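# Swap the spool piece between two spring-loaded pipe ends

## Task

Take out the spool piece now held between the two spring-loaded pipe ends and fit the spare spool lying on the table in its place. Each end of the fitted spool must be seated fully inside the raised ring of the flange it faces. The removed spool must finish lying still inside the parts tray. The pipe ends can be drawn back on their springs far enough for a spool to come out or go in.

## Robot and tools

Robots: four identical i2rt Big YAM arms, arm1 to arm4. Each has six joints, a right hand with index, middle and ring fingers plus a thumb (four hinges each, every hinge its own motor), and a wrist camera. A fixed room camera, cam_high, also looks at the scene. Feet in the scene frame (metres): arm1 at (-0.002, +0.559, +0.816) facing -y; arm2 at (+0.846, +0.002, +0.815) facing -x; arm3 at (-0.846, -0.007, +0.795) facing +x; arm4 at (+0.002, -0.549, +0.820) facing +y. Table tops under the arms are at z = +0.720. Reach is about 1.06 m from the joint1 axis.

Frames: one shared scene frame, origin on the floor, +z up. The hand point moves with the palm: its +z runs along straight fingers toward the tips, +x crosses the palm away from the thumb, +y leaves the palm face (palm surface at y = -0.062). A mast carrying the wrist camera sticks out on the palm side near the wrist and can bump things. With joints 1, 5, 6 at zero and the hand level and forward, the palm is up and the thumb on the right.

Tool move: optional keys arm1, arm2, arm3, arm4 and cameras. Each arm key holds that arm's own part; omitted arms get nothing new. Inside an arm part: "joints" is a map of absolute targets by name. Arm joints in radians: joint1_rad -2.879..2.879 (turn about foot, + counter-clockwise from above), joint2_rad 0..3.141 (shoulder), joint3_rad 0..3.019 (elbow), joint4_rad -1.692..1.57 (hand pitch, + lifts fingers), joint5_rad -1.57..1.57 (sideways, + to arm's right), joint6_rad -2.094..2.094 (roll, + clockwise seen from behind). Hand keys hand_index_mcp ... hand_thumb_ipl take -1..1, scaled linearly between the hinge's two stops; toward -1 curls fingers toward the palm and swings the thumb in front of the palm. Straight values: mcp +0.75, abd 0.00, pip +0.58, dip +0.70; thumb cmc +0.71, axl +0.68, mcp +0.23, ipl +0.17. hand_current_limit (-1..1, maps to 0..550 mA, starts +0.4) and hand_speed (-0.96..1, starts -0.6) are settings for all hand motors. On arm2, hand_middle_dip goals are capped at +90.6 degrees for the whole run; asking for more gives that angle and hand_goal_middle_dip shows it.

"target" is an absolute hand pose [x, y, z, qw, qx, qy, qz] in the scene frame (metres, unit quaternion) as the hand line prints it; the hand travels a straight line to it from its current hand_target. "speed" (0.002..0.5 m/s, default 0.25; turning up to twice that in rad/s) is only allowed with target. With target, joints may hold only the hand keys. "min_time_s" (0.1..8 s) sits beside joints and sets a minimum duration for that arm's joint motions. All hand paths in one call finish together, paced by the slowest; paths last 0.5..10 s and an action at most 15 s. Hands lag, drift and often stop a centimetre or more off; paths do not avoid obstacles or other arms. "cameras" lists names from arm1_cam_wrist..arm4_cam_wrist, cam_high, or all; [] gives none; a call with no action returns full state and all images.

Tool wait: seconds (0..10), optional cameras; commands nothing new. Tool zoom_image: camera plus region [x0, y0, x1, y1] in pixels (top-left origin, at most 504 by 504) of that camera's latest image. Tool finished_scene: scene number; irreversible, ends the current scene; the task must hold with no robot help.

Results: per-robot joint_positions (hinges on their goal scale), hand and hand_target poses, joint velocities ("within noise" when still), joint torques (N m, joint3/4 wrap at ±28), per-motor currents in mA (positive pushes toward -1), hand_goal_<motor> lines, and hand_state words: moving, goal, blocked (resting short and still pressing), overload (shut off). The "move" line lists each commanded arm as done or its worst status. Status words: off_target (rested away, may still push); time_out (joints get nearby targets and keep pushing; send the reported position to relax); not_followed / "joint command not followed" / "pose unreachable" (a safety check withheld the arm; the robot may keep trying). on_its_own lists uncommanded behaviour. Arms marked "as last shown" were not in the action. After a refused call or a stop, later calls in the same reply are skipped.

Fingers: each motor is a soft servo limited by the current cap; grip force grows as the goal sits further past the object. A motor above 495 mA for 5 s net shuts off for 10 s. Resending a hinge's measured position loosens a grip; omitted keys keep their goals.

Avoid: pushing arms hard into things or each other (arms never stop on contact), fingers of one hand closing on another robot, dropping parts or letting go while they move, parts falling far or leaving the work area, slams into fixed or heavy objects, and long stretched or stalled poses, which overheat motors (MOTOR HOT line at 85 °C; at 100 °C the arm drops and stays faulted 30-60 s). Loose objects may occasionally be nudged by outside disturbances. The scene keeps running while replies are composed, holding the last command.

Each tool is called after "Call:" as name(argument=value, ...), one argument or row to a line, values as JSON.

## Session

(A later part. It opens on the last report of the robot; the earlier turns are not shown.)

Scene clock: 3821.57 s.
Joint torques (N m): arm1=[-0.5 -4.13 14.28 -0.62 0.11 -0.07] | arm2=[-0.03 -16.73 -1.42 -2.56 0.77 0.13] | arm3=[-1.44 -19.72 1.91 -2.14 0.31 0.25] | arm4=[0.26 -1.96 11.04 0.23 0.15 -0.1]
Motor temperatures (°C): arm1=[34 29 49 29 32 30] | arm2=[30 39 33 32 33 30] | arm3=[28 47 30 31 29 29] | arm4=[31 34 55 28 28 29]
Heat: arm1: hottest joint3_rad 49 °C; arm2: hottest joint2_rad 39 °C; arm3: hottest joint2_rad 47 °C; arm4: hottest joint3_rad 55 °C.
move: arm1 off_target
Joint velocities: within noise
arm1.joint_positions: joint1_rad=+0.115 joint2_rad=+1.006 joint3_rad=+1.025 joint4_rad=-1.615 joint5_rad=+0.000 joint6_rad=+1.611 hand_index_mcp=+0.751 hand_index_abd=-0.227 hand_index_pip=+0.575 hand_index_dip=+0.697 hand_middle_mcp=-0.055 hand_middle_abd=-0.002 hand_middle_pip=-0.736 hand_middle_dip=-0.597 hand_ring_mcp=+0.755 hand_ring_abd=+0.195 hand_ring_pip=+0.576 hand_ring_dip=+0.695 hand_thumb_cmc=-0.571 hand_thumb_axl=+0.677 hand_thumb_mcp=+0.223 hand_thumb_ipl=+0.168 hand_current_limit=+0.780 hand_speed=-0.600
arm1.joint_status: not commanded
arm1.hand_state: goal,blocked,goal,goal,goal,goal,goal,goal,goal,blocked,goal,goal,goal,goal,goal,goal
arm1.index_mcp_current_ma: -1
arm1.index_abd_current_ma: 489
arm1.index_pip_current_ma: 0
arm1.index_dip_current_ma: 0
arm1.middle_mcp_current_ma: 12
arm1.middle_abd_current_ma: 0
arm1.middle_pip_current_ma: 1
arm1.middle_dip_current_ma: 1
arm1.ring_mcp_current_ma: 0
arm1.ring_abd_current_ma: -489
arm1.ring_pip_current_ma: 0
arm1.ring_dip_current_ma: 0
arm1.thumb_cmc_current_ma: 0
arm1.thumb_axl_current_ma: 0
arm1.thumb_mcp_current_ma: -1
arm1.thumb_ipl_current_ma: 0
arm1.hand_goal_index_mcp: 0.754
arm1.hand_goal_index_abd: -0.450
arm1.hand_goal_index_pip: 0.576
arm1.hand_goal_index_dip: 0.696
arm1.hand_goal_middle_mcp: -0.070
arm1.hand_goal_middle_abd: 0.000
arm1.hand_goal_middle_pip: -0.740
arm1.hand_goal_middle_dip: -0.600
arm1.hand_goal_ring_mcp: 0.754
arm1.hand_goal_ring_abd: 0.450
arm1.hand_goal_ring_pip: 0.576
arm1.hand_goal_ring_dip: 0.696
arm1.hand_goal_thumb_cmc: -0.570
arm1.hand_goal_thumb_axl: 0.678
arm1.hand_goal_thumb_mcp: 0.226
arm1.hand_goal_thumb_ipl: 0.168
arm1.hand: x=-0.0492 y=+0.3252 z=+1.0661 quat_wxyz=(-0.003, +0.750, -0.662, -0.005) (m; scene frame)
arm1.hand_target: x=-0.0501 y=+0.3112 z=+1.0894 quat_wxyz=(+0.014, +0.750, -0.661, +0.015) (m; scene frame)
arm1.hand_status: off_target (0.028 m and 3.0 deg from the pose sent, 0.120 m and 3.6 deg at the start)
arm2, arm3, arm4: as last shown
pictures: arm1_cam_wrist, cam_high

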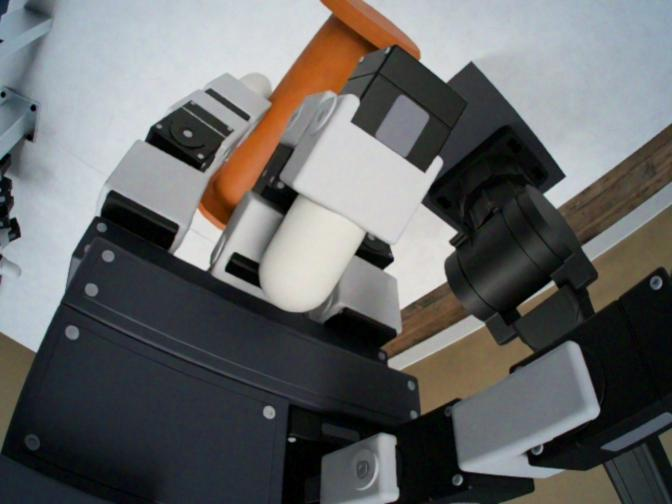

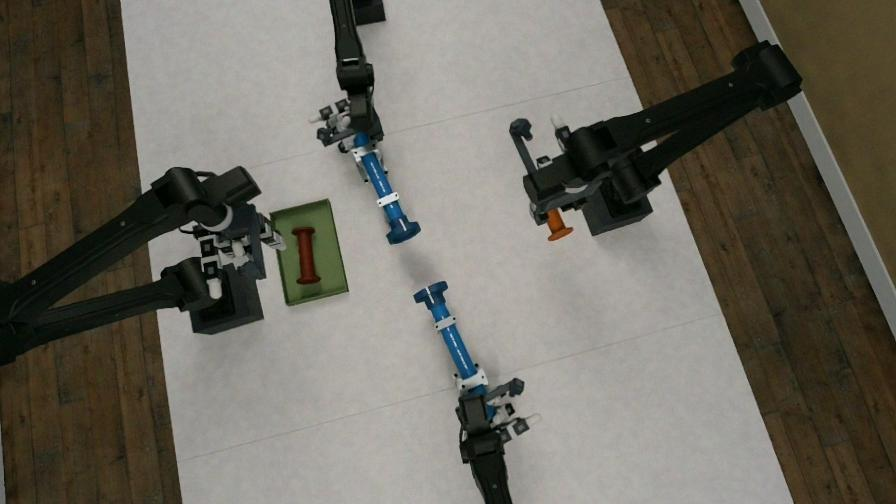

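Call:
move(
  arm1={"target": [-0.042, 0.160, 1.095, 0.010, 0.7571, -0.6533, 0.012], "speed": 0.12},
)

Call:
move(
  arm1={"target": [-0.0321, 0.02, 1.095, 0.005, 0.7621, -0.6475, 0.006], "speed": 0.12},
  cameras=["arm1_cam_wrist", "cam_high"],
)

Call:
zoom_image(
  camera="cam_high",
  region=[340, 170, 500, 330],
)

Scene clock: 3839.63 s.
Joint torques (N m): arm1=[-0.44 -10.46 14.13 -0.17 0.04 -0.08] | arm2=[0.03 -16.91 -1.46 -2.59 0.77 0.12] | arm3=[-1.32 -19.66 1.92 -2.15 0.31 0.24] | arm4=[0.21 -2.08 11.06 0.24 0.15 -0.1]
Motor temperatures (°C): arm1=[34 29 48 29 32 30] | arm2=[30 39 33 32 33 30] | arm3=[28 47 30 31 29 29] | arm4=[31 34 55 28 28 29]
Heat: arm1: hottest joint3_rad 48 °C; arm2: hottest joint2_rad 39 °C; arm3: hottest joint2_rad 47 °C; arm4: hottest joint3_rad 55 °C.
move: arm1 off_target
Joint velocities: within noise
arm1.joint_positions: joint1_rad=+0.079 joint2_rad=+1.405 joint3_rad=+1.357 joint4_rad=-1.572 joint5_rad=+0.000 joint6_rad=+1.553 hand_index_mcp=+0.751 hand_index_abd=-0.227 hand_index_pip=+0.575 hand_index_dip=+0.697 hand_middle_mcp=-0.055 hand_middle_abd=-0.002 hand_middle_pip=-0.736 hand_middle_dip=-0.597 hand_ring_mcp=+0.756 hand_ring_abd=+0.202 hand_ring_pip=+0.577 hand_ring_dip=+0.695 hand_thumb_cmc=-0.571 hand_thumb_axl=+0.677 hand_thumb_mcp=+0.223 hand_thumb_ipl=+0.168 hand_current_limit=+0.780 hand_speed=-0.600
arm1.joint_status: not commanded
arm1.hand_state: goal,blocked,goal,goal,goal,goal,goal,goal,goal,blocked,goal,goal,goal,goal,goal,goal
arm1.index_mcp_current_ma: -1
arm1.index_abd_current_ma: 489
arm1.index_pip_current_ma: 0
arm1.index_dip_current_ma: 0
arm1.middle_mcp_current_ma: 12
arm1.middle_abd_current_ma: 0
arm1.middle_pip_current_ma: 1
arm1.middle_dip_current_ma: 1
arm1.ring_mcp_current_ma: 0
arm1.ring_abd_current_ma: -489
arm1.ring_pip_current_ma: 0
arm1.ring_dip_current_ma: 0
arm1.thumb_cmc_current_ma: 0
arm1.thumb_axl_current_ma: 0
arm1.thumb_mcp_current_ma: -1
arm1.thumb_ipl_current_ma: 0
arm1.hand_goal_index_mcp: 0.754
arm1.hand_goal_index_abd: -0.450
arm1.hand_goal_index_pip: 0.576
arm1.hand_goal_index_dip: 0.696
arm1.hand_goal_middle_mcp: -0.070
arm1.hand_goal_middle_abd: 0.000
arm1.hand_goal_middle_pip: -0.740
arm1.hand_goal_middle_dip: -0.600
arm1.hand_goal_ring_mcp: 0.754
arm1.hand_goal_ring_abd: 0.450
arm1.hand_goal_ring_pip: 0.576
arm1.hand_goal_ring_dip: 0.696
arm1.hand_goal_thumb_cmc: -0.570
arm1.hand_goal_thumb_axl: 0.678
arm1.hand_goal_thumb_mcp: 0.226
arm1.hand_goal_thumb_ipl: 0.168
arm1.hand: x=-0.0399 y=+0.1797 z=+1.0720 quat_wxyz=(-0.011, +0.757, -0.653, -0.013) (m; scene frame)
arm1.hand_target: x=-0.0421 y=+0.1617 z=+1.0950 quat_wxyz=(+0.011, +0.757, -0.653, +0.012) (m; scene frame)
arm1.hand_status: off_target (0.030 m and 3.8 deg from the pose sent, 0.168 m and 2.8 deg at the start)
arm2, arm3, arm4: as last shown
pictures: none

Scene clock: 3841.77 s.
Joint torques (N m): arm1=[-0.32 -16.79 14.11 -0.72 0.09 -0.09] | arm2=[0.26 -16.67 -1.46 -2.65 0.78 0.12] | arm3=[-1.38 -19.66 1.91 -2.14 0.31 0.24] | arm4=[0.26 -2.08 11.06 0.23 0.16 -0.09]
Motor temperatures (°C): arm1=[34 29 49 29 32 30] | arm2=[30 39 33 32 33 30] | arm3=[28 47 30 31 29 29] | arm4=[31 34 55 28 28 29]
Heat: arm1: hottest joint3_rad 49 °C; arm2: hottest joint2_rad 39 °C; arm3: hottest joint2_rad 47 °C; arm4: hottest joint3_rad 55 °C.
move: arm1 off_target
Joint velocities: within noise
arm1.joint_positions: joint1_rad=+0.068 joint2_rad=+1.792 joint3_rad=+1.816 joint4_rad=-1.649 joint5_rad=+0.000 joint6_rad=+1.526 hand_index_mcp=+0.751 hand_index_abd=-0.227 hand_index_pip=+0.575 hand_index_dip=+0.697 hand_middle_mcp=-0.055 hand_middle_abd=-0.002 hand_middle_pip=-0.736 hand_middle_dip=-0.597 hand_ring_mcp=+0.756 hand_ring_abd=+0.202 hand_ring_pip=+0.577 hand_ring_dip=+0.695 hand_thumb_cmc=-0.571 hand_thumb_axl=+0.677 hand_thumb_mcp=+0.223 hand_thumb_ipl=+0.168 hand_current_limit=+0.780 hand_speed=-0.600
arm1.joint_status: not commanded
arm1.hand_state: goal,blocked,goal,goal,goal,goal,goal,goal,goal,blocked,goal,goal,goal,goal,goal,goal
arm1.index_mcp_current_ma: -1
arm1.index_abd_current_ma: 490
arm1.index_pip_current_ma: 0
arm1.index_dip_current_ma: 0
arm1.middle_mcp_current_ma: 12
arm1.middle_abd_current_ma: 0
arm1.middle_pip_current_ma: 1
arm1.middle_dip_current_ma: 1
arm1.ring_mcp_current_ma: 0
arm1.ring_abd_current_ma: -489
arm1.ring_pip_current_ma: 0
arm1.ring_dip_current_ma: 0
arm1.thumb_cmc_current_ma: 0
arm1.thumb_axl_current_ma: 0
arm1.thumb_mcp_current_ma: -1
arm1.thumb_ipl_current_ma: 0
arm1.hand_goal_index_mcp: 0.754
arm1.hand_goal_index_abd: -0.450
arm1.hand_goal_index_pip: 0.576
arm1.hand_goal_index_dip: 0.696
arm1.hand_goal_middle_mcp: -0.070
arm1.hand_goal_middle_abd: 0.000
arm1.hand_goal_middle_pip: -0.740
arm1.hand_goal_middle_dip: -0.600
arm1.hand_goal_ring_mcp: 0.754
arm1.hand_goal_ring_abd: 0.450
arm1.hand_goal_ring_pip: 0.576
arm1.hand_goal_ring_dip: 0.696
arm1.hand_goal_thumb_cmc: -0.570
arm1.hand_goal_thumb_axl: 0.678
arm1.hand_goal_thumb_mcp: 0.226
arm1.hand_goal_thumb_ipl: 0.168
arm1.hand: x=-0.0276 y=+0.0347 z=+1.0715 quat_wxyz=(-0.013, +0.762, -0.647, -0.014) (m; scene frame)
arm1.hand_target: x=-0.0321 y=+0.0216 z=+1.0950 quat_wxyz=(+0.006, +0.762, -0.647, +0.006) (m; scene frame)
arm1.hand_status: off_target (0.028 m and 3.1 deg from the pose sent, 0.162 m and 3.0 deg at the start)
arm2, arm3, arm4: as last shown
pictures: arm1_cam_wrist, cam_high

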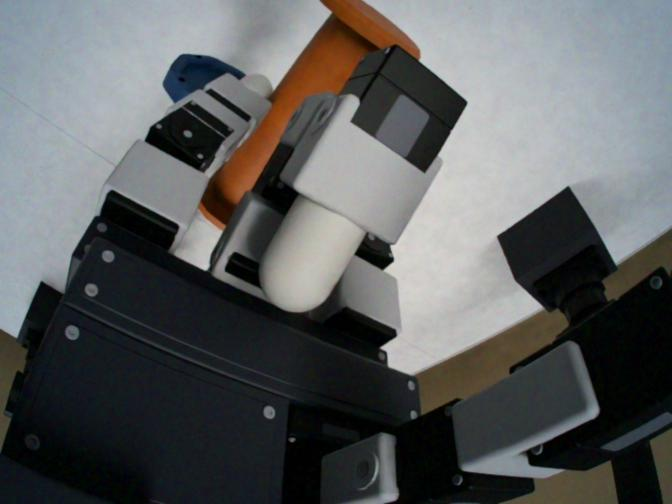

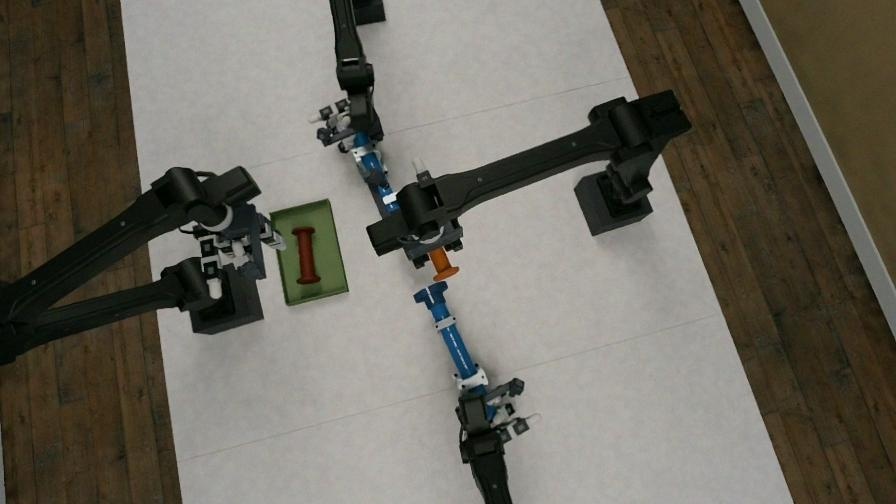

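Scaled by 3.150 from the camera's 896x504 image, which has a finer 1280x720 frame.

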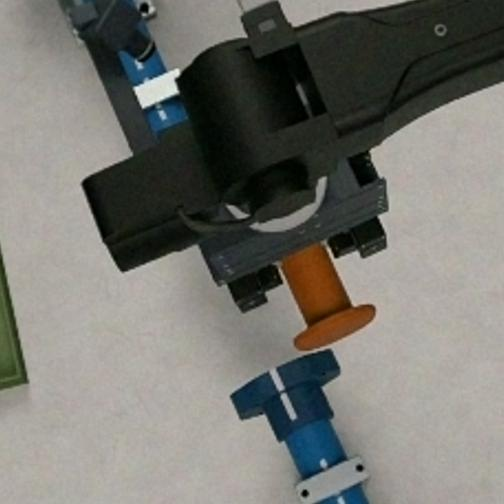

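Call:
move(
  arm1={"target": [-0.0360, -0.0262, 1.090, 0.016, 0.7621, -0.6475, 0.018], "speed": 0.08},
  cameras=["arm1_cam_wrist", "cam_high", "arm2_cam_wrist", "arm3_cam_wrist", "arm4_cam_wrist"],
)

Call:
zoom_image(
  camera="cam_high",
  region=[360, 190, 480, 330],
)

Scene clock: 3861.43 s.
Joint torques (N m): arm1=[-0.62 -18.26 14.22 -0.64 0.03 -0.09] | arm2=[-0.26 -16.97 -1.43 -2.61 0.77 0.1] | arm3=[-1.38 -19.66 1.91 -2.15 0.31 0.25] | arm4=[0.26 -2.08 11.06 0.25 0.16 -0.1]
Motor temperatures (°C): arm1=[34 30 49 29 32 30] | arm2=[30 39 33 32 33 30] | arm3=[28 47 30 31 29 29] | arm4=[31 34 55 28 28 29]
Heat: arm1: hottest joint3_rad 49 °C; arm2: hottest joint2_rad 39 °C; arm3: hottest joint2_rad 47 °C; arm4: hottest joint3_rad 55 °C.
move: arm1 off_target
Joint velocities: within noise
arm1.joint_positions: joint1_rad=+0.052 joint2_rad=+1.904 joint3_rad=+1.965 joint4_rad=-1.653 joint5_rad=+0.000 joint6_rad=+1.511 hand_index_mcp=+0.751 hand_index_abd=-0.227 hand_index_pip=+0.575 hand_index_dip=+0.697 hand_middle_mcp=-0.055 hand_middle_abd=-0.002 hand_middle_pip=-0.736 hand_middle_dip=-0.597 hand_ring_mcp=+0.756 hand_ring_abd=+0.202 hand_ring_pip=+0.577 hand_ring_dip=+0.695 hand_thumb_cmc=-0.571 hand_thumb_axl=+0.677 hand_thumb_mcp=+0.223 hand_thumb_ipl=+0.168 hand_current_limit=+0.780 hand_speed=-0.600
arm1.joint_status: not commanded
arm1.hand_state: goal,blocked,goal,goal,goal,goal,goal,goal,goal,blocked,goal,goal,goal,goal,goal,goal
arm1.index_mcp_current_ma: -1
arm1.index_abd_current_ma: 490
arm1.index_pip_current_ma: 0
arm1.index_dip_current_ma: 0
arm1.middle_mcp_current_ma: 12
arm1.middle_abd_current_ma: 0
arm1.middle_pip_current_ma: 1
arm1.middle_dip_current_ma: 1
arm1.ring_mcp_current_ma: 0
arm1.ring_abd_current_ma: -489
arm1.ring_pip_current_ma: 0
arm1.ring_dip_current_ma: 0
arm1.thumb_cmc_current_ma: 0
arm1.thumb_axl_current_ma: 0
arm1.thumb_mcp_current_ma: -1
arm1.thumb_ipl_current_ma: 0
arm1.hand_goal_index_mcp: 0.754
arm1.hand_goal_index_abd: -0.450
arm1.hand_goal_index_pip: 0.576
arm1.hand_goal_index_dip: 0.696
arm1.hand_goal_middle_mcp: -0.070
arm1.hand_goal_middle_abd: 0.000
arm1.hand_goal_middle_pip: -0.740
arm1.hand_goal_middle_dip: -0.600
arm1.hand_goal_ring_mcp: 0.754
arm1.hand_goal_ring_abd: 0.450
arm1.hand_goal_ring_pip: 0.576
arm1.hand_goal_ring_dip: 0.696
arm1.hand_goal_thumb_cmc: -0.570
arm1.hand_goal_thumb_axl: 0.678
arm1.hand_goal_thumb_mcp: 0.226
arm1.hand_goal_thumb_ipl: 0.168
arm1.hand: x=-0.0315 y=-0.0120 z=+1.0659 quat_wxyz=(-0.003, +0.762, -0.648, -0.003) (m; scene frame)
arm1.hand_target: x=-0.0361 y=-0.0246 z=+1.0898 quat_wxyz=(+0.017, +0.762, -0.647, +0.018) (m; scene frame)
arm1.hand_status: off_target (0.028 m and 3.2 deg from the pose sent, 0.064 m and 5.0 deg at the start)
arm2, arm3, arm4: as last shown
pictures: arm1_cam_wrist, arm2_cam_wrist, arm3_cam_wrist, arm4_cam_wrist, cam_high

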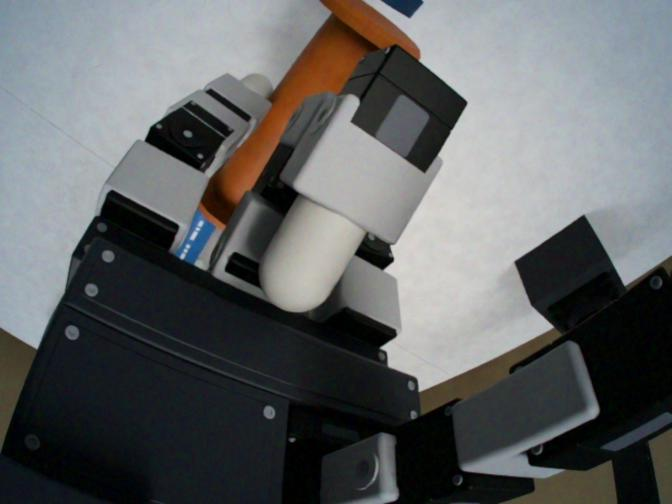

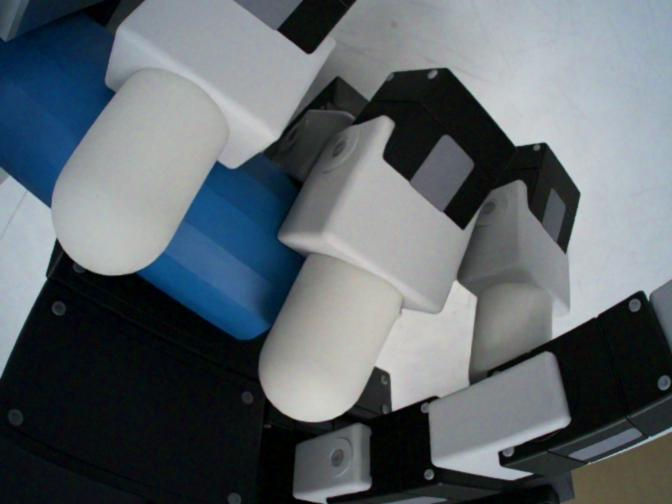

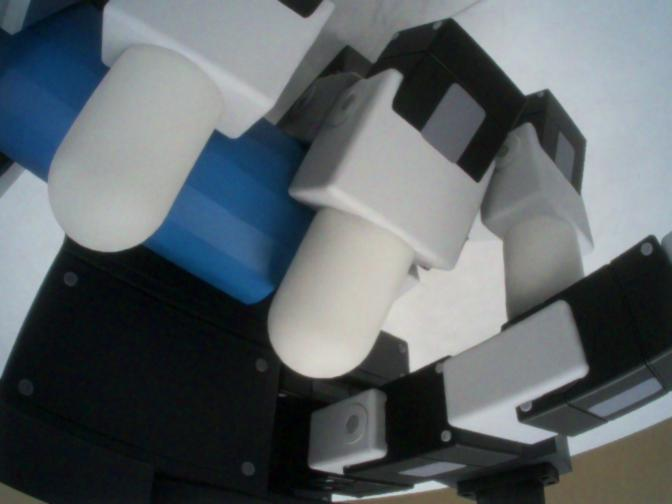

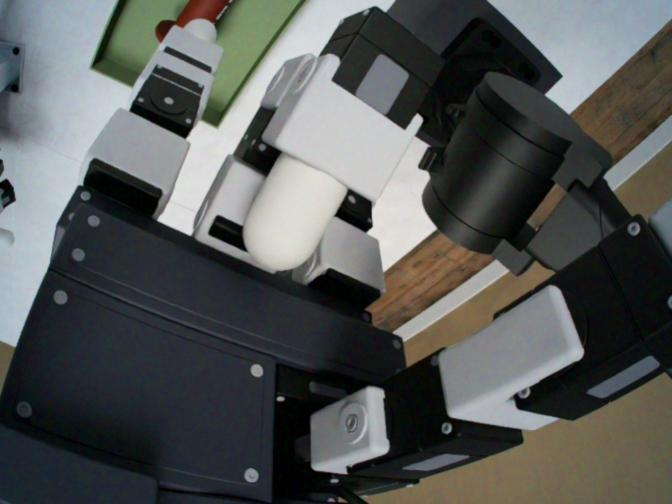

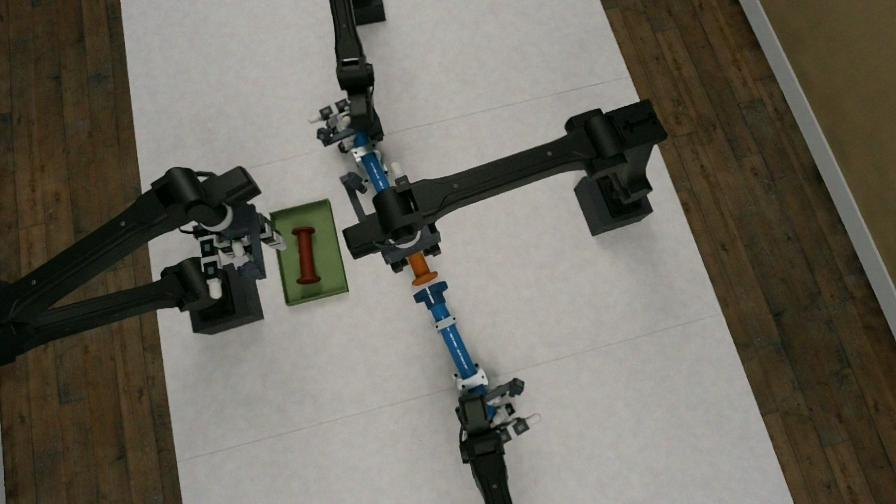

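Scaled by 3.600 from the camera's 896x504 image, which has a finer 1280x720 frame.

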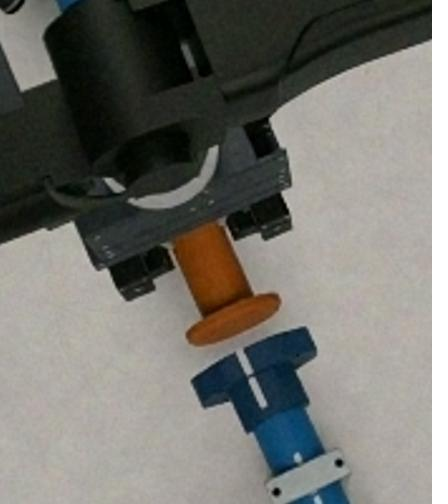

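Call:
move(
  arm1={"target": [-0.0335, -0.0165, 1.030, 0.003, 0.7733, -0.6340, 0.003], "speed": 0.05},
  cameras=["arm1_cam_wrist", "cam_high"],
)

Call:
zoom_image(
  camera="cam_high",
  region=[360, 190, 480, 330],
)

Scene clock: 3896.13 s.
Joint torques (N m): arm1=[0.15 -19.37 8.59 0.17 0.08 -0.07] | arm2=[0.03 -16.79 -1.5 -2.59 0.78 0.12] | arm3=[-1.38 -19.66 1.91 -2.14 0.31 0.24] | arm4=[0.26 -2.08 11.07 0.24 0.16 -0.1]
Motor temperatures (°C): arm1=[34 33 54 29 32 30] | arm2=[30 39 33 32 33 30] | arm3=[28 47 30 31 29 29] | arm4=[31 34 56 28 28 29]
Heat: arm1: hottest joint3_rad 54 °C; arm2: hottest joint2_rad 39 °C; arm3: hottest joint2_rad 47 °C; arm4: hottest joint3_rad 56 °C.
move: arm1 done
Joint velocities: within noise
arm1.joint_positions: joint1_rad=+0.052 joint2_rad=+1.904 joint3_rad=+1.853 joint4_rad=-1.548 joint5_rad=+0.000 joint6_rad=+1.484 hand_index_mcp=+0.751 hand_index_abd=-0.227 hand_index_pip=+0.575 hand_index_dip=+0.697 hand_middle_mcp=-0.055 hand_middle_abd=-0.002 hand_middle_pip=-0.736 hand_middle_dip=-0.597 hand_ring_mcp=+0.756 hand_ring_abd=+0.202 hand_ring_pip=+0.577 hand_ring_dip=+0.695 hand_thumb_cmc=-0.571 hand_thumb_axl=+0.677 hand_thumb_mcp=+0.223 hand_thumb_ipl=+0.168 hand_current_limit=+0.780 hand_speed=-0.600
arm1.joint_status: not commanded
arm1.hand_state: goal,blocked,goal,goal,goal,goal,goal,goal,goal,blocked,goal,goal,goal,goal,goal,goal
arm1.index_mcp_current_ma: -1
arm1.index_abd_current_ma: 490
arm1.index_pip_current_ma: 0
arm1.index_dip_current_ma: 0
arm1.middle_mcp_current_ma: 12
arm1.middle_abd_current_ma: 0
arm1.middle_pip_current_ma: 1
arm1.middle_dip_current_ma: 1
arm1.ring_mcp_current_ma: 0
arm1.ring_abd_current_ma: -489
arm1.ring_pip_current_ma: 0
arm1.ring_dip_current_ma: 0
arm1.thumb_cmc_current_ma: 0
arm1.thumb_axl_current_ma: 0
arm1.thumb_mcp_current_ma: -1
arm1.thumb_ipl_current_ma: 0
arm1.hand_goal_index_mcp: 0.754
arm1.hand_goal_index_abd: -0.450
arm1.hand_goal_index_pip: 0.576
arm1.hand_goal_index_dip: 0.696
arm1.hand_goal_middle_mcp: -0.070
arm1.hand_goal_middle_abd: 0.000
arm1.hand_goal_middle_pip: -0.740
arm1.hand_goal_middle_dip: -0.600
arm1.hand_goal_ring_mcp: 0.754
arm1.hand_goal_ring_abd: 0.450
arm1.hand_goal_ring_pip: 0.576
arm1.hand_goal_ring_dip: 0.696
arm1.hand_goal_thumb_cmc: -0.570
arm1.hand_goal_thumb_axl: 0.678
arm1.hand_goal_thumb_mcp: 0.226
arm1.hand_goal_thumb_ipl: 0.168
arm1.hand: x=-0.0318 y=-0.0138 z=+1.0234 quat_wxyz=(-0.005, +0.771, -0.637, -0.005) (m; scene frame)
arm1.hand_target: x=-0.0335 y=-0.0164 z=+1.0299 quat_wxyz=(+0.003, +0.773, -0.634, +0.003) (m; scene frame)
arm1.hand_status: done (0.007 m and 1.3 deg from the pose sent, 0.036 m and 2.2 deg at the start)
arm2, arm3, arm4: as last shown
pictures: arm1_cam_wrist, cam_high

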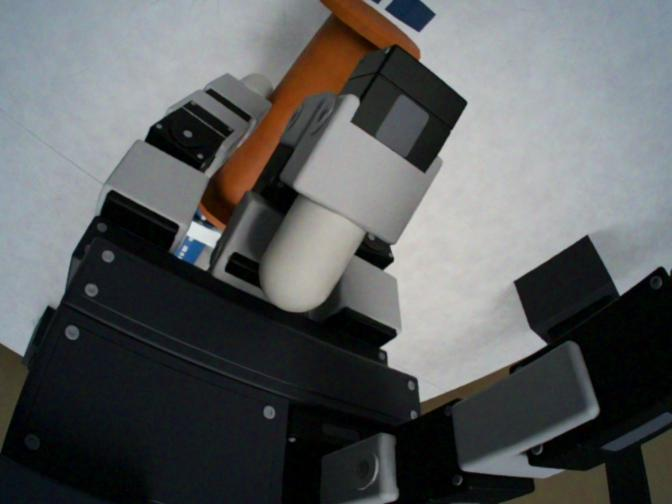

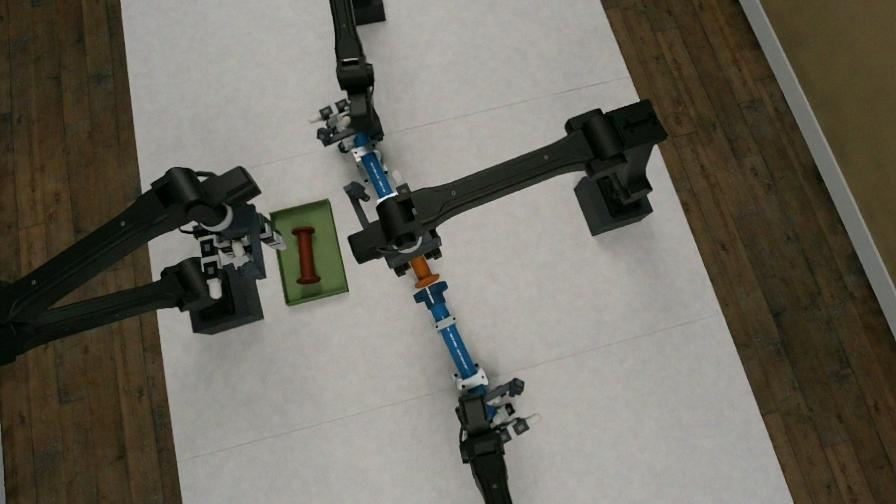

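Scaled by 3.600 from the camera's 896x504 image, which has a finer 1280x720 frame.

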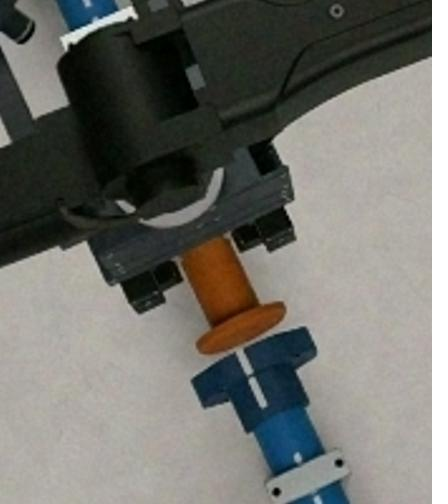

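Call:
move(
  arm1={"target": [-0.0285, -0.0185, 0.990, 0.006, 0.7733, -0.6340, 0.006], "speed": 0.04},
  cameras=["arm1_cam_wrist", "cam_high"],
)

Call:
zoom_image(
  camera="cam_high",
  region=[360, 190, 480, 330],
)

Call:
zoom_image(
  camera="arm1_cam_wrist",
  region=[150, 0, 500, 280],
)

Scene clock: 3915.67 s.
Joint torques (N m): arm1=[0.73 -18.73 8.54 0.34 0.08 -0.01] | arm2=[-0.03 -16.97 -1.46 -2.61 0.76 0.11] | arm3=[-1.26 -19.66 1.89 -2.15 0.32 0.25] | arm4=[0.26 -2.08 11.07 0.23 0.16 -0.1]
Motor temperatures (°C): arm1=[34 34 51 29 32 30] | arm2=[30 39 33 32 33 30] | arm3=[28 47 30 31 29 29] | arm4=[31 34 56 28 28 29]
Heat: arm1: hottest joint3_rad 51 °C; arm2: hottest joint2_rad 39 °C; arm3: hottest joint2_rad 47 °C; arm4: hottest joint3_rad 56 °C.
move: arm1 done
Joint velocities: within noise
arm1.joint_positions: joint1_rad=+0.052 joint2_rad=+1.904 joint3_rad=+1.763 joint4_rad=-1.440 joint5_rad=+0.000 joint6_rad=+1.484 hand_index_mcp=+0.751 hand_index_abd=-0.227 hand_index_pip=+0.575 hand_index_dip=+0.697 hand_middle_mcp=-0.055 hand_middle_abd=-0.002 hand_middle_pip=-0.736 hand_middle_dip=-0.597 hand_ring_mcp=+0.756 hand_ring_abd=+0.202 hand_ring_pip=+0.577 hand_ring_dip=+0.695 hand_thumb_cmc=-0.571 hand_thumb_axl=+0.677 hand_thumb_mcp=+0.223 hand_thumb_ipl=+0.168 hand_current_limit=+0.780 hand_speed=-0.600
arm1.joint_status: not commanded
arm1.hand_state: goal,blocked,goal,goal,goal,goal,goal,goal,goal,blocked,goal,goal,goal,goal,goal,goal
arm1.index_mcp_current_ma: -1
arm1.index_abd_current_ma: 489
arm1.index_pip_current_ma: 0
arm1.index_dip_current_ma: 0
arm1.middle_mcp_current_ma: 12
arm1.middle_abd_current_ma: 0
arm1.middle_pip_current_ma: 1
arm1.middle_dip_current_ma: 1
arm1.ring_mcp_current_ma: 0
arm1.ring_abd_current_ma: -489
arm1.ring_pip_current_ma: 0
arm1.ring_dip_current_ma: 0
arm1.thumb_cmc_current_ma: 0
arm1.thumb_axl_current_ma: 0
arm1.thumb_mcp_current_ma: -1
arm1.thumb_ipl_current_ma: 0
arm1.hand_goal_index_mcp: 0.754
arm1.hand_goal_index_abd: -0.450
arm1.hand_goal_index_pip: 0.576
arm1.hand_goal_index_dip: 0.696
arm1.hand_goal_middle_mcp: -0.070
arm1.hand_goal_middle_abd: 0.000
arm1.hand_goal_middle_pip: -0.740
arm1.hand_goal_middle_dip: -0.600
arm1.hand_goal_ring_mcp: 0.754
arm1.hand_goal_ring_abd: 0.450
arm1.hand_goal_ring_pip: 0.576
arm1.hand_goal_ring_dip: 0.696
arm1.hand_goal_thumb_cmc: -0.570
arm1.hand_goal_thumb_axl: 0.678
arm1.hand_goal_thumb_mcp: 0.226
arm1.hand_goal_thumb_ipl: 0.168
arm1.hand: x=-0.0316 y=-0.0153 z=+0.9887 quat_wxyz=(+0.001, +0.771, -0.637, +0.002) (m; scene frame)
arm1.hand_target: x=-0.0285 y=-0.0185 z=+0.9901 quat_wxyz=(+0.006, +0.773, -0.634, +0.006) (m; scene frame)
arm1.hand_status: done (0.005 m and 0.9 deg from the pose sent, 0.034 m and 1.8 deg at the start)
arm2, arm3, arm4: as last shown
pictures: arm1_cam_wrist, cam_high

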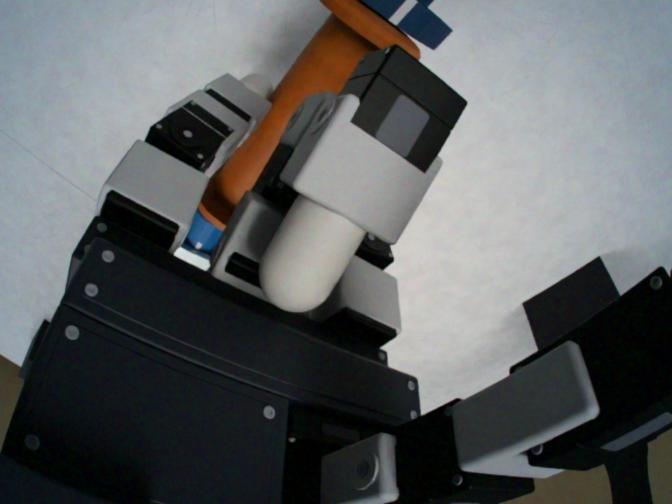

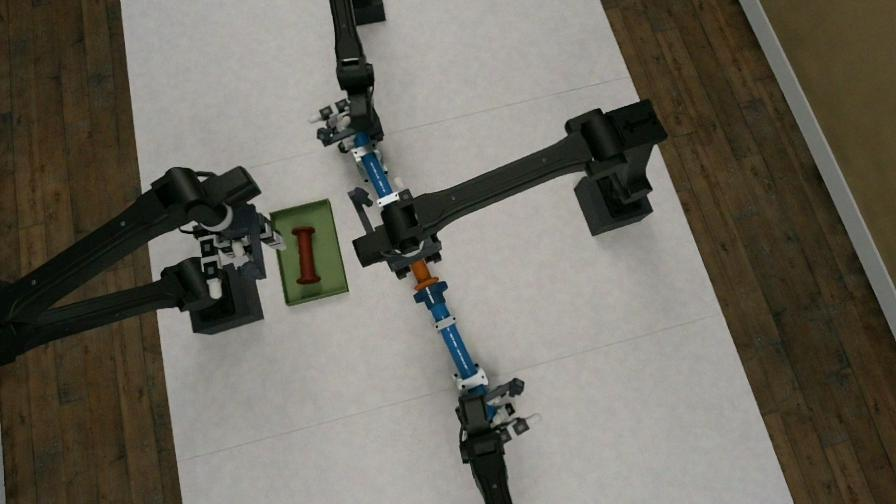

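Scaled by 3.600 from the camera's 896x504 image, which has a finer 1280x720 frame.

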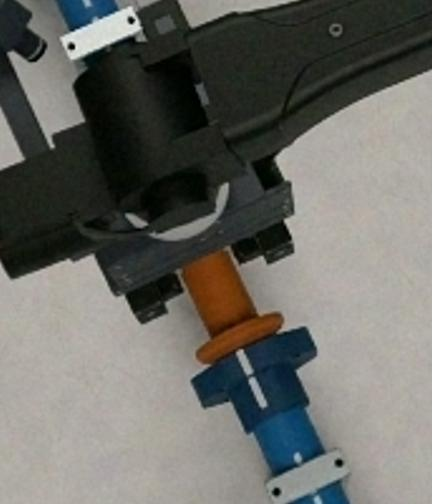

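Scaled by 1.440 from the camera's 672x504 image, which has a finer 960x720 frame.

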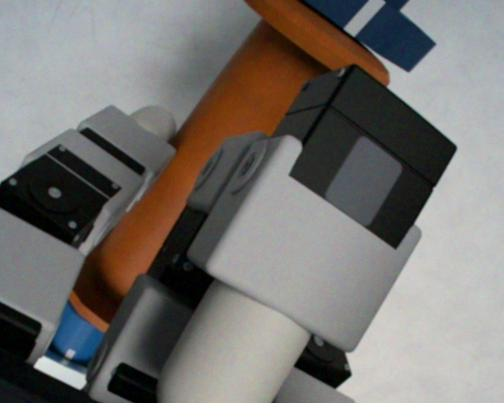

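Call:
move(
  arm1={"target": [-0.0285, -0.0225, 0.944, 0.004, 0.7733, -0.6340, 0.004], "speed": 0.04},
  cameras=["arm1_cam_wrist", "cam_high"],
)

Call:
zoom_image(
  camera="cam_high",
  region=[360, 190, 480, 330],
)

Call:
zoom_image(
  camera="arm1_cam_wrist",
  region=[150, 0, 500, 280],
)

Scene clock: 3971.23 s.
Joint torques (N m): arm1=[0.85 -18.37 8.51 0.21 0.07 -0.02] | arm2=[-0.15 -17.03 -1.4 -2.54 0.78 0.13] | arm3=[-1.32 -19.66 1.92 -2.17 0.31 0.24] | arm4=[0.26 -1.96 11.07 0.21 0.15 -0.1]
Motor temperatures (°C): arm1=[34 35 47 29 32 30] | arm2=[30 39 33 32 33 30] | arm3=[28 47 30 31 29 29] | arm4=[31 34 56 28 28 29]
Heat: arm1: hottest joint3_rad 47 °C; arm2: hottest joint2_rad 39 °C; arm3: hottest joint2_rad 47 °C; arm4: hottest joint3_rad 56 °C.
move: arm1 done
Joint velocities: within noise
arm1.joint_positions: joint1_rad=+0.052 joint2_rad=+1.937 joint3_rad=+1.695 joint4_rad=-1.341 joint5_rad=+0.000 joint6_rad=+1.484 hand_index_mcp=+0.751 hand_index_abd=-0.227 hand_index_pip=+0.575 hand_index_dip=+0.697 hand_middle_mcp=-0.055 hand_middle_abd=-0.002 hand_middle_pip=-0.736 hand_middle_dip=-0.597 hand_ring_mcp=+0.756 hand_ring_abd=+0.202 hand_ring_pip=+0.577 hand_ring_dip=+0.695 hand_thumb_cmc=-0.571 hand_thumb_axl=+0.677 hand_thumb_mcp=+0.223 hand_thumb_ipl=+0.168 hand_current_limit=+0.780 hand_speed=-0.600
arm1.joint_status: not commanded
arm1.hand_state: goal,blocked,goal,goal,goal,goal,goal,goal,goal,blocked,goal,goal,goal,goal,goal,goal
arm1.index_mcp_current_ma: -1
arm1.index_abd_current_ma: 489
arm1.index_pip_current_ma: 0
arm1.index_dip_current_ma: 0
arm1.middle_mcp_current_ma: 12
arm1.middle_abd_current_ma: 0
arm1.middle_pip_current_ma: 1
arm1.middle_dip_current_ma: 1
arm1.ring_mcp_current_ma: 0
arm1.ring_abd_current_ma: -489
arm1.ring_pip_current_ma: 0
arm1.ring_dip_current_ma: 0
arm1.thumb_cmc_current_ma: 0
arm1.thumb_axl_current_ma: 0
arm1.thumb_mcp_current_ma: -1
arm1.thumb_ipl_current_ma: 0
arm1.hand_goal_index_mcp: 0.754
arm1.hand_goal_index_abd: -0.450
arm1.hand_goal_index_pip: 0.576
arm1.hand_goal_index_dip: 0.696
arm1.hand_goal_middle_mcp: -0.070
arm1.hand_goal_middle_abd: 0.000
arm1.hand_goal_middle_pip: -0.740
arm1.hand_goal_middle_dip: -0.600
arm1.hand_goal_ring_mcp: 0.754
arm1.hand_goal_ring_abd: 0.450
arm1.hand_goal_ring_pip: 0.576
arm1.hand_goal_ring_dip: 0.696
arm1.hand_goal_thumb_cmc: -0.570
arm1.hand_goal_thumb_axl: 0.678
arm1.hand_goal_thumb_mcp: 0.226
arm1.hand_goal_thumb_ipl: 0.168
arm1.hand: x=-0.0312 y=-0.0190 z=+0.9447 quat_wxyz=(+0.001, +0.771, -0.637, +0.001) (m; scene frame)
arm1.hand_target: x=-0.0285 y=-0.0225 z=+0.9441 quat_wxyz=(+0.004, +0.773, -0.634, +0.004) (m; scene frame)
arm1.hand_status: done (0.005 m and 0.7 deg from the pose sent, 0.045 m and 0.6 deg at the start)
arm2.joint_positions: joint1_rad=-0.016 joint2_rad=+1.603 joint3_rad=+0.751 joint4_rad=-0.620 joint5_rad=-0.003 joint6_rad=+1.324 hand_index_mcp=-0.438 hand_index_abd=-0.001 hand_index_pip=-0.038 hand_index_dip=-0.320 hand_middle_mcp=-0.509 hand_middle_abd=+0.013 hand_middle_pip=-0.258 hand_middle_dip=-0.305 hand_ring_mcp=-0.424 hand_ring_abd=+0.015 hand_ring_pip=-0.263 hand_ring_dip=-0.297 hand_thumb_cmc=-0.571 hand_thumb_axl=+0.683 hand_thumb_mcp=+0.240 hand_thumb_ipl=+0.166 hand_current_limit=+0.750 hand_speed=-0.600
arm2.joint_status: not commanded
arm2.hand_state: goal,goal,blocked,blocked,blocked,goal,blocked,blocked,blocked,goal,blocked,blocked,goal,goal,goal,goal
arm2.index_mcp_current_ma: 18
arm2.index_abd_current_ma: 0
arm2.index_pip_current_ma: -80
arm2.index_dip_current_ma: -34
arm2.middle_mcp_current_ma: 297
arm2.middle_abd_current_ma: 15
arm2.middle_pip_current_ma: 481
arm2.middle_dip_current_ma: 481
arm2.ring_mcp_current_ma: 481
arm2.ring_abd_current_ma: 18
arm2.ring_pip_current_ma: 481
arm2.ring_dip_current_ma: 481
arm2.thumb_cmc_current_ma: 0
arm2.thumb_axl_current_ma: 6
arm2.thumb_mcp_current_ma: 29
arm2.thumb_ipl_current_ma: -2
arm2.hand_goal_index_mcp: -0.450
arm2.hand_goal_index_abd: 0.000
arm2.hand_goal_index_pip: 0.000
arm2.hand_goal_index_dip: -0.300
arm2.hand_goal_middle_mcp: -0.600
arm2.hand_goal_middle_abd: 0.000
arm2.hand_goal_middle_pip: -0.500
arm2.hand_goal_middle_dip: -0.500
arm2.hand_goal_ring_mcp: -0.600
arm2.hand_goal_ring_abd: 0.000
arm2.hand_goal_ring_pip: -0.500
arm2.hand_goal_ring_dip: -0.500
arm2.hand_goal_thumb_cmc: -0.570
arm2.hand_goal_thumb_axl: 0.678
arm2.hand_goal_thumb_mcp: 0.226
arm2.hand_goal_thumb_ipl: 0.168
arm2.hand: x=+0.4734 y=+0.1072 z=+0.7898 quat_wxyz=(-0.053, -0.100, +0.994, +0.002) (m; scene frame)
arm2.hand_target: x=+0.5339 y=+0.1135 z=+0.7894 quat_wxyz=(+0.000, -0.081, +0.997, +0.000) (m; scene frame)
arm2.hand_status: not commanded
arm3.joint_positions: joint1_rad=-0.074 joint2_rad=+1.803 joint3_rad=+1.086 joint4_rad=-0.790 joint5_rad=-0.004 joint6_rad=+1.238 hand_index_mcp=-0.400 hand_index_abd=-0.001 hand_index_pip=+0.007 hand_index_dip=-0.297 hand_middle_mcp=-0.518 hand_middle_abd=+0.009 hand_middle_pip=-0.215 hand_middle_dip=-0.383 hand_ring_mcp=-0.468 hand_ring_abd=+0.005 hand_ring_pip=-0.219 hand_ring_dip=-0.329 hand_thumb_cmc=-0.570 hand_thumb_axl=+0.677 hand_thumb_mcp=+0.223 hand_thumb_ipl=+0.168 hand_current_limit=+0.750 hand_speed=-0.600
arm3.joint_status: not commanded
arm3.hand_state: blocked,goal,goal,goal,blocked,goal,blocked,blocked,blocked,goal,blocked,blocked,goal,goal,goal,goal
arm3.index_mcp_current_ma: 84
arm3.index_abd_current_ma: -2
arm3.index_pip_current_ma: 24
arm3.index_dip_current_ma: 9
arm3.middle_mcp_current_ma: 383
arm3.middle_abd_current_ma: 29
arm3.middle_pip_current_ma: 481
arm3.middle_dip_current_ma: 481
arm3.ring_mcp_current_ma: 481
arm3.ring_abd_current_ma: 15
arm3.ring_pip_current_ma: 481
arm3.ring_dip_current_ma: 481
arm3.thumb_cmc_current_ma: 0
arm3.thumb_axl_current_ma: -2
arm3.thumb_mcp_current_ma: -14
arm3.thumb_ipl_current_ma: -1
arm3.hand_goal_index_mcp: -0.420
arm3.hand_goal_index_abd: 0.000
arm3.hand_goal_index_pip: 0.000
arm3.hand_goal_index_dip: -0.300
arm3.hand_goal_middle_mcp: -0.600
arm3.hand_goal_middle_abd: 0.000
arm3.hand_goal_middle_pip: -0.500
arm3.hand_goal_middle_dip: -0.500
arm3.hand_goal_ring_mcp: -0.600
arm3.hand_goal_ring_abd: 0.000
arm3.hand_goal_ring_pip: -0.500
arm3.hand_goal_ring_dip: -0.500
arm3.hand_goal_thumb_cmc: -0.570
arm3.hand_goal_thumb_axl: 0.678
arm3.hand_goal_thumb_mcp: 0.226
arm3.hand_goal_thumb_ipl: 0.168
arm3.hand: x=-0.3758 y=-0.1550 z=+0.7874 quat_wxyz=(+0.009, +0.994, +0.103, +0.037) (m; scene frame)
arm3.hand_target: x=-0.4206 y=-0.1577 z=+0.7898 quat_wxyz=(+0.000, +0.997, +0.081, +0.000) (m; scene frame)
arm3.hand_status: not commanded
arm4: as last shown
pictures: arm1_cam_wrist, cam_high

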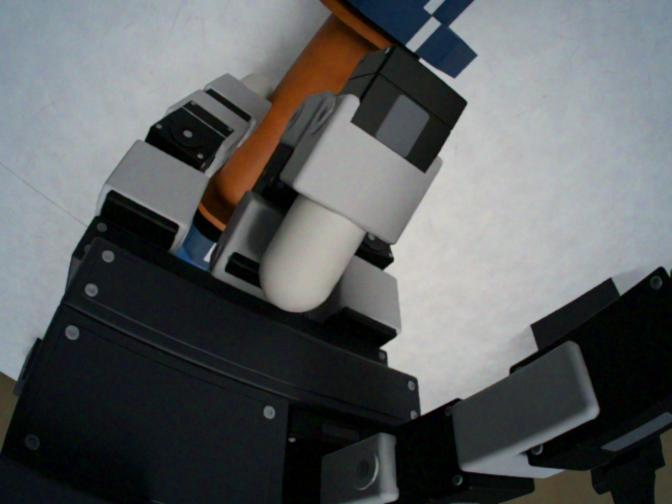

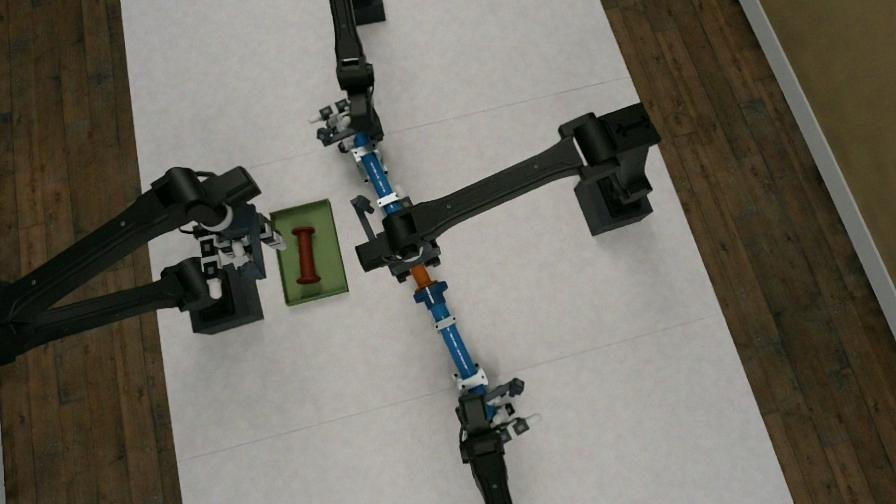

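Scaled by 3.600 from the camera's 896x504 image, which has a finer 1280x720 frame.

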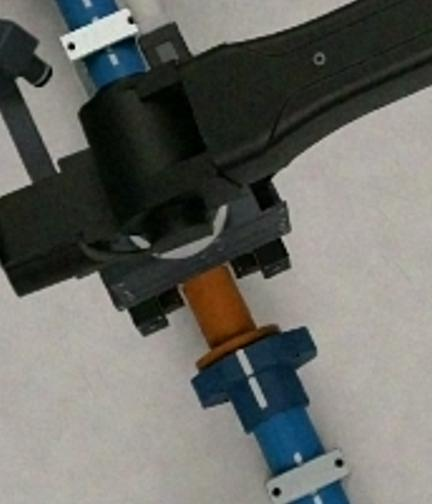

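Scaled by 1.440 from the camera's 672x504 image, which has a finer 960x720 frame.

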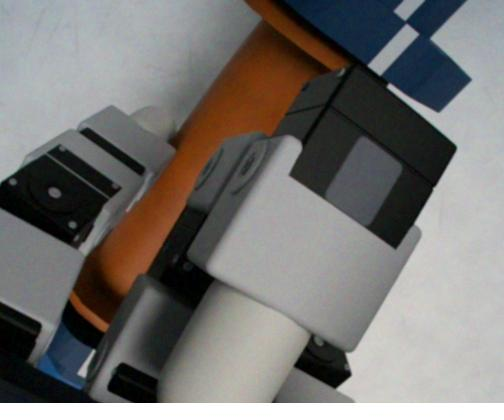

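Call:
zoom_image(
  camera="cam_high",
  region=[400, 255, 460, 315],
)

Call:
zoom_image(
  camera="arm1_cam_wrist",
  region=[320, 0, 500, 100],
)

Call:
zoom_image(
  camera="arm1_cam_wrist",
  region=[160, 160, 280, 280],
)

Scaled by 8.400 from the camera's 896x504 image, which has a finer 1280x720 frame.

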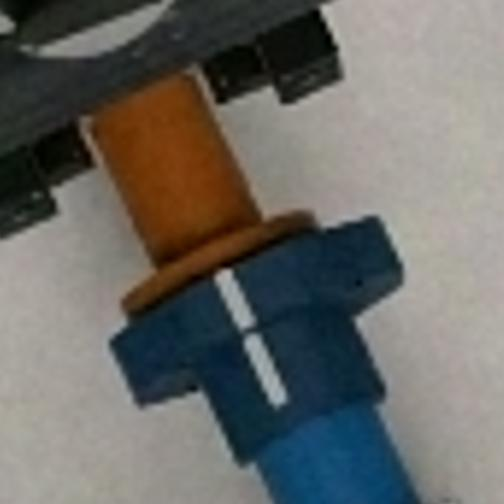

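Scaled by 2.800 from the camera's 672x504 image, which has a finer 960x720 frame.

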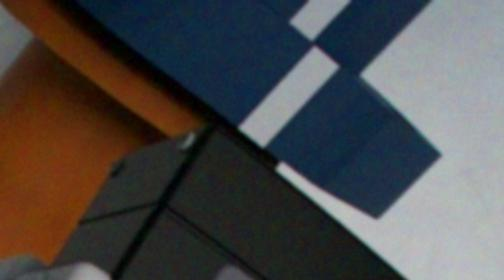

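Scaled by 4.200 from the camera's 672x504 image, which has a finer 960x720 frame.

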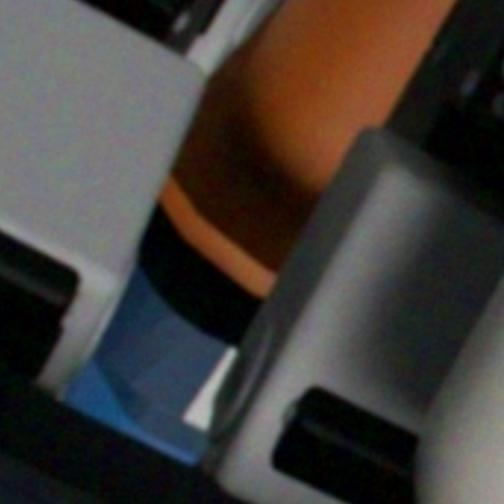

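Call:
move(
  arm4={"target": [0.04, -0.36, 1.10, 0, 0, 1, 0], "speed": 0.3},
)

Call:
move(
  arm4={"target": [0.075, -0.30, 1.08, -0.1228, 0.6964, -0.6964, -0.1228], "speed": 0.3},
  cameras=["arm4_cam_wrist", "cam_high"],
)

Scene clock: 4103.90 s.
Joint torques (N m): arm1=[0.79 -18.73 8.46 0.27 0.08 -0.01] | arm2=[0.15 -16.85 -1.42 -2.66 0.77 0.11] | arm3=[-1.38 -19.66 1.91 -2.14 0.31 0.25] | arm4=[0.21 1.96 7.27 1.35 -0.18 -0.08]
Motor temperatures (°C): arm1=[34 37 44 29 32 30] | arm2=[30 39 33 32 33 30] | arm3=[28 47 29 31 29 29] | arm4=[31 33 56 28 28 29]
Heat: arm1: hottest joint3_rad 44 °C; arm2: hottest joint2_rad 39 °C; arm3: hottest joint2_rad 47 °C; arm4: hottest joint3_rad 56 °C.
move: arm4 off_target
Joint velocities: within noise
arm1, arm2, arm3: as last shown
arm4.joint_positions: joint1_rad=-0.156 joint2_rad=+0.381 joint3_rad=+0.804 joint4_rad=-1.695 joint5_rad=+0.012 joint6_rad=-0.095 hand_index_mcp=+0.755 hand_index_abd=+0.077 hand_index_pip=+0.579 hand_index_dip=+0.699 hand_middle_mcp=-0.054 hand_middle_abd=-0.003 hand_middle_pip=-0.736 hand_middle_dip=-0.597 hand_ring_mcp=+0.753 hand_ring_abd=-0.077 hand_ring_pip=+0.574 hand_ring_dip=+0.694 hand_thumb_cmc=-0.569 hand_thumb_axl=+0.677 hand_thumb_mcp=+0.222 hand_thumb_ipl=+0.168 hand_current_limit=+0.400 hand_speed=-0.600
arm4.joint_status: not commanded
arm4.hand_state: goal,goal,goal,goal,goal,goal,goal,goal,goal,goal,goal,goal,goal,goal,goal,goal
arm4.index_mcp_current_ma: 2
arm4.index_abd_current_ma: -5
arm4.index_pip_current_ma: 6
arm4.index_dip_current_ma: 8
arm4.middle_mcp_current_ma: 54
arm4.middle_abd_current_ma: -6
arm4.middle_pip_current_ma: 9
arm4.middle_dip_current_ma: 6
arm4.ring_mcp_current_ma: -2
arm4.ring_abd_current_ma: 6
arm4.ring_pip_current_ma: -5
arm4.ring_dip_current_ma: -4
arm4.thumb_cmc_current_ma: 1
arm4.thumb_axl_current_ma: -2
arm4.thumb_mcp_current_ma: -13
arm4.thumb_ipl_current_ma: -1
arm4.hand_goal_index_mcp: 0.754
arm4.hand_goal_index_abd: 0.080
arm4.hand_goal_index_pip: 0.576
arm4.hand_goal_index_dip: 0.696
arm4.hand_goal_middle_mcp: -0.070
arm4.hand_goal_middle_abd: 0.000
arm4.hand_goal_middle_pip: -0.740
arm4.hand_goal_middle_dip: -0.600
arm4.hand_goal_ring_mcp: 0.754
arm4.hand_goal_ring_abd: -0.080
arm4.hand_goal_ring_pip: 0.576
arm4.hand_goal_ring_dip: 0.696
arm4.hand_goal_thumb_cmc: -0.570
arm4.hand_goal_thumb_axl: 0.678
arm4.hand_goal_thumb_mcp: 0.226
arm4.hand_goal_thumb_ipl: 0.168
arm4.hand: x=+0.0405 y=-0.3540 z=+1.1012 quat_wxyz=(+0.021, +0.008, +0.988, +0.150) (m; scene frame)
arm4.hand_target: x=+0.0402 y=-0.3585 z=+1.0992 quat_wxyz=(+0.021, +0.007, +0.988, +0.151) (m; scene frame)
arm4.hand_status: off_target (0.006 m and 17.5 deg from the pose sent, 0.070 m and 90.1 deg at the start; pose on its path clipped on 31 of 146 steps; a joint's target at an end of its range on 131 of 146 steps)
pictures: none

Scene clock: 4107.27 s.
Joint torques (N m): arm1=[0.67 -18.55 8.46 0.28 0.08 -0.02] | arm2=[0.21 -16.79 -1.46 -2.62 0.77 0.12] | arm3=[-1.32 -19.72 1.94 -2.15 0.31 0.25] | arm4=[1.79 -0.97 11.86 1.62 -0.17 -0.04]
Motor temperatures (°C): arm1=[34 37 44 29 32 30] | arm2=[30 39 33 32 33 30] | arm3=[28 47 29 31 29 29] | arm4=[31 33 57 28 28 29]
Heat: arm1: hottest joint3_rad 44 °C; arm2: hottest joint2_rad 39 °C; arm3: hottest joint2_rad 47 °C; arm4: hottest joint3_rad 57 °C.
move: arm4 off_target
Joint velocities: within noise
arm1, arm2, arm3: as last shown
arm4.joint_positions: joint1_rad=-0.741 joint2_rad=+0.806 joint3_rad=+0.873 joint4_rad=-1.389 joint5_rad=-0.113 joint6_rad=-2.087 hand_index_mcp=+0.755 hand_index_abd=+0.077 hand_index_pip=+0.579 hand_index_dip=+0.699 hand_middle_mcp=-0.054 hand_middle_abd=-0.003 hand_middle_pip=-0.736 hand_middle_dip=-0.597 hand_ring_mcp=+0.753 hand_ring_abd=-0.078 hand_ring_pip=+0.574 hand_ring_dip=+0.694 hand_thumb_cmc=-0.570 hand_thumb_axl=+0.677 hand_thumb_mcp=+0.222 hand_thumb_ipl=+0.168 hand_current_limit=+0.400 hand_speed=-0.600
arm4.joint_status: not commanded
arm4.hand_state: goal,goal,goal,goal,goal,goal,goal,goal,goal,goal,goal,goal,goal,goal,goal,goal
arm4.index_mcp_current_ma: 2
arm4.index_abd_current_ma: -5
arm4.index_pip_current_ma: 6
arm4.index_dip_current_ma: 8
arm4.middle_mcp_current_ma: 54
arm4.middle_abd_current_ma: -6
arm4.middle_pip_current_ma: 9
arm4.middle_dip_current_ma: 6
arm4.ring_mcp_current_ma: -1
arm4.ring_abd_current_ma: 4
arm4.ring_pip_current_ma: -5
arm4.ring_dip_current_ma: -4
arm4.thumb_cmc_current_ma: 0
arm4.thumb_axl_current_ma: -2
arm4.thumb_mcp_current_ma: -13
arm4.thumb_ipl_current_ma: -1
arm4.hand_goal_index_mcp: 0.754
arm4.hand_goal_index_abd: 0.080
arm4.hand_goal_index_pip: 0.576
arm4.hand_goal_index_dip: 0.696
arm4.hand_goal_middle_mcp: -0.070
arm4.hand_goal_middle_abd: 0.000
arm4.hand_goal_middle_pip: -0.740
arm4.hand_goal_middle_dip: -0.600
arm4.hand_goal_ring_mcp: 0.754
arm4.hand_goal_ring_abd: -0.080
arm4.hand_goal_ring_pip: 0.576
arm4.hand_goal_ring_dip: 0.696
arm4.hand_goal_thumb_cmc: -0.570
arm4.hand_goal_thumb_axl: 0.678
arm4.hand_goal_thumb_mcp: 0.226
arm4.hand_goal_thumb_ipl: 0.168
arm4.hand: x=+0.0670 y=-0.3097 z=+1.0626 quat_wxyz=(+0.114, -0.641, +0.755, +0.079) (m; scene frame)
arm4.hand_target: x=+0.0737 y=-0.2997 z=+1.0797 quat_wxyz=(+0.136, -0.647, +0.746, +0.081) (m; scene frame)
arm4.hand_status: off_target (0.021 m and 10.5 deg from the pose sent, 0.067 m and 90.5 deg at the start; a joint's target at an end of its range on 31 of 101 steps)
pictures: arm4_cam_wrist, cam_high

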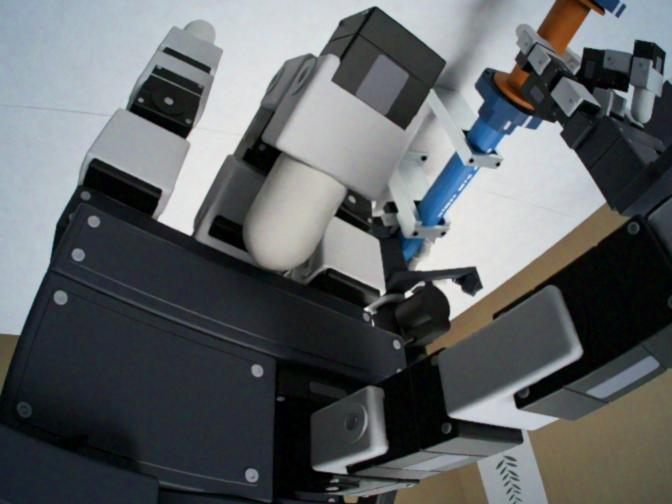

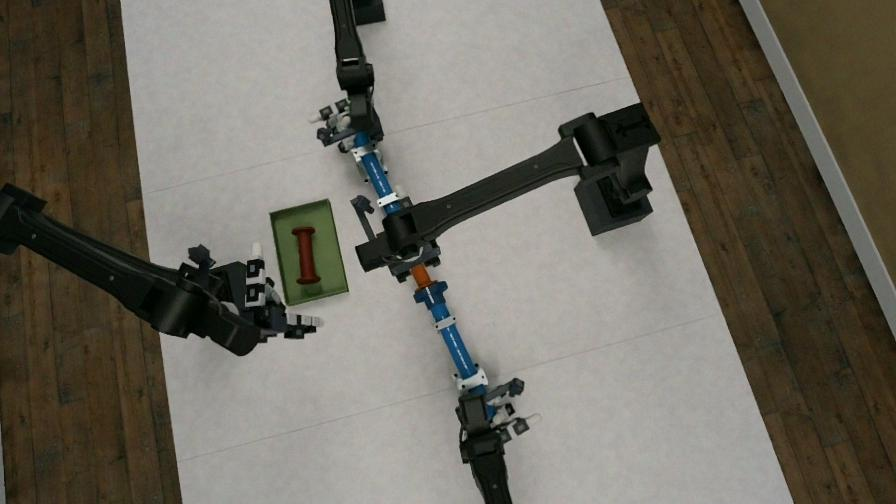

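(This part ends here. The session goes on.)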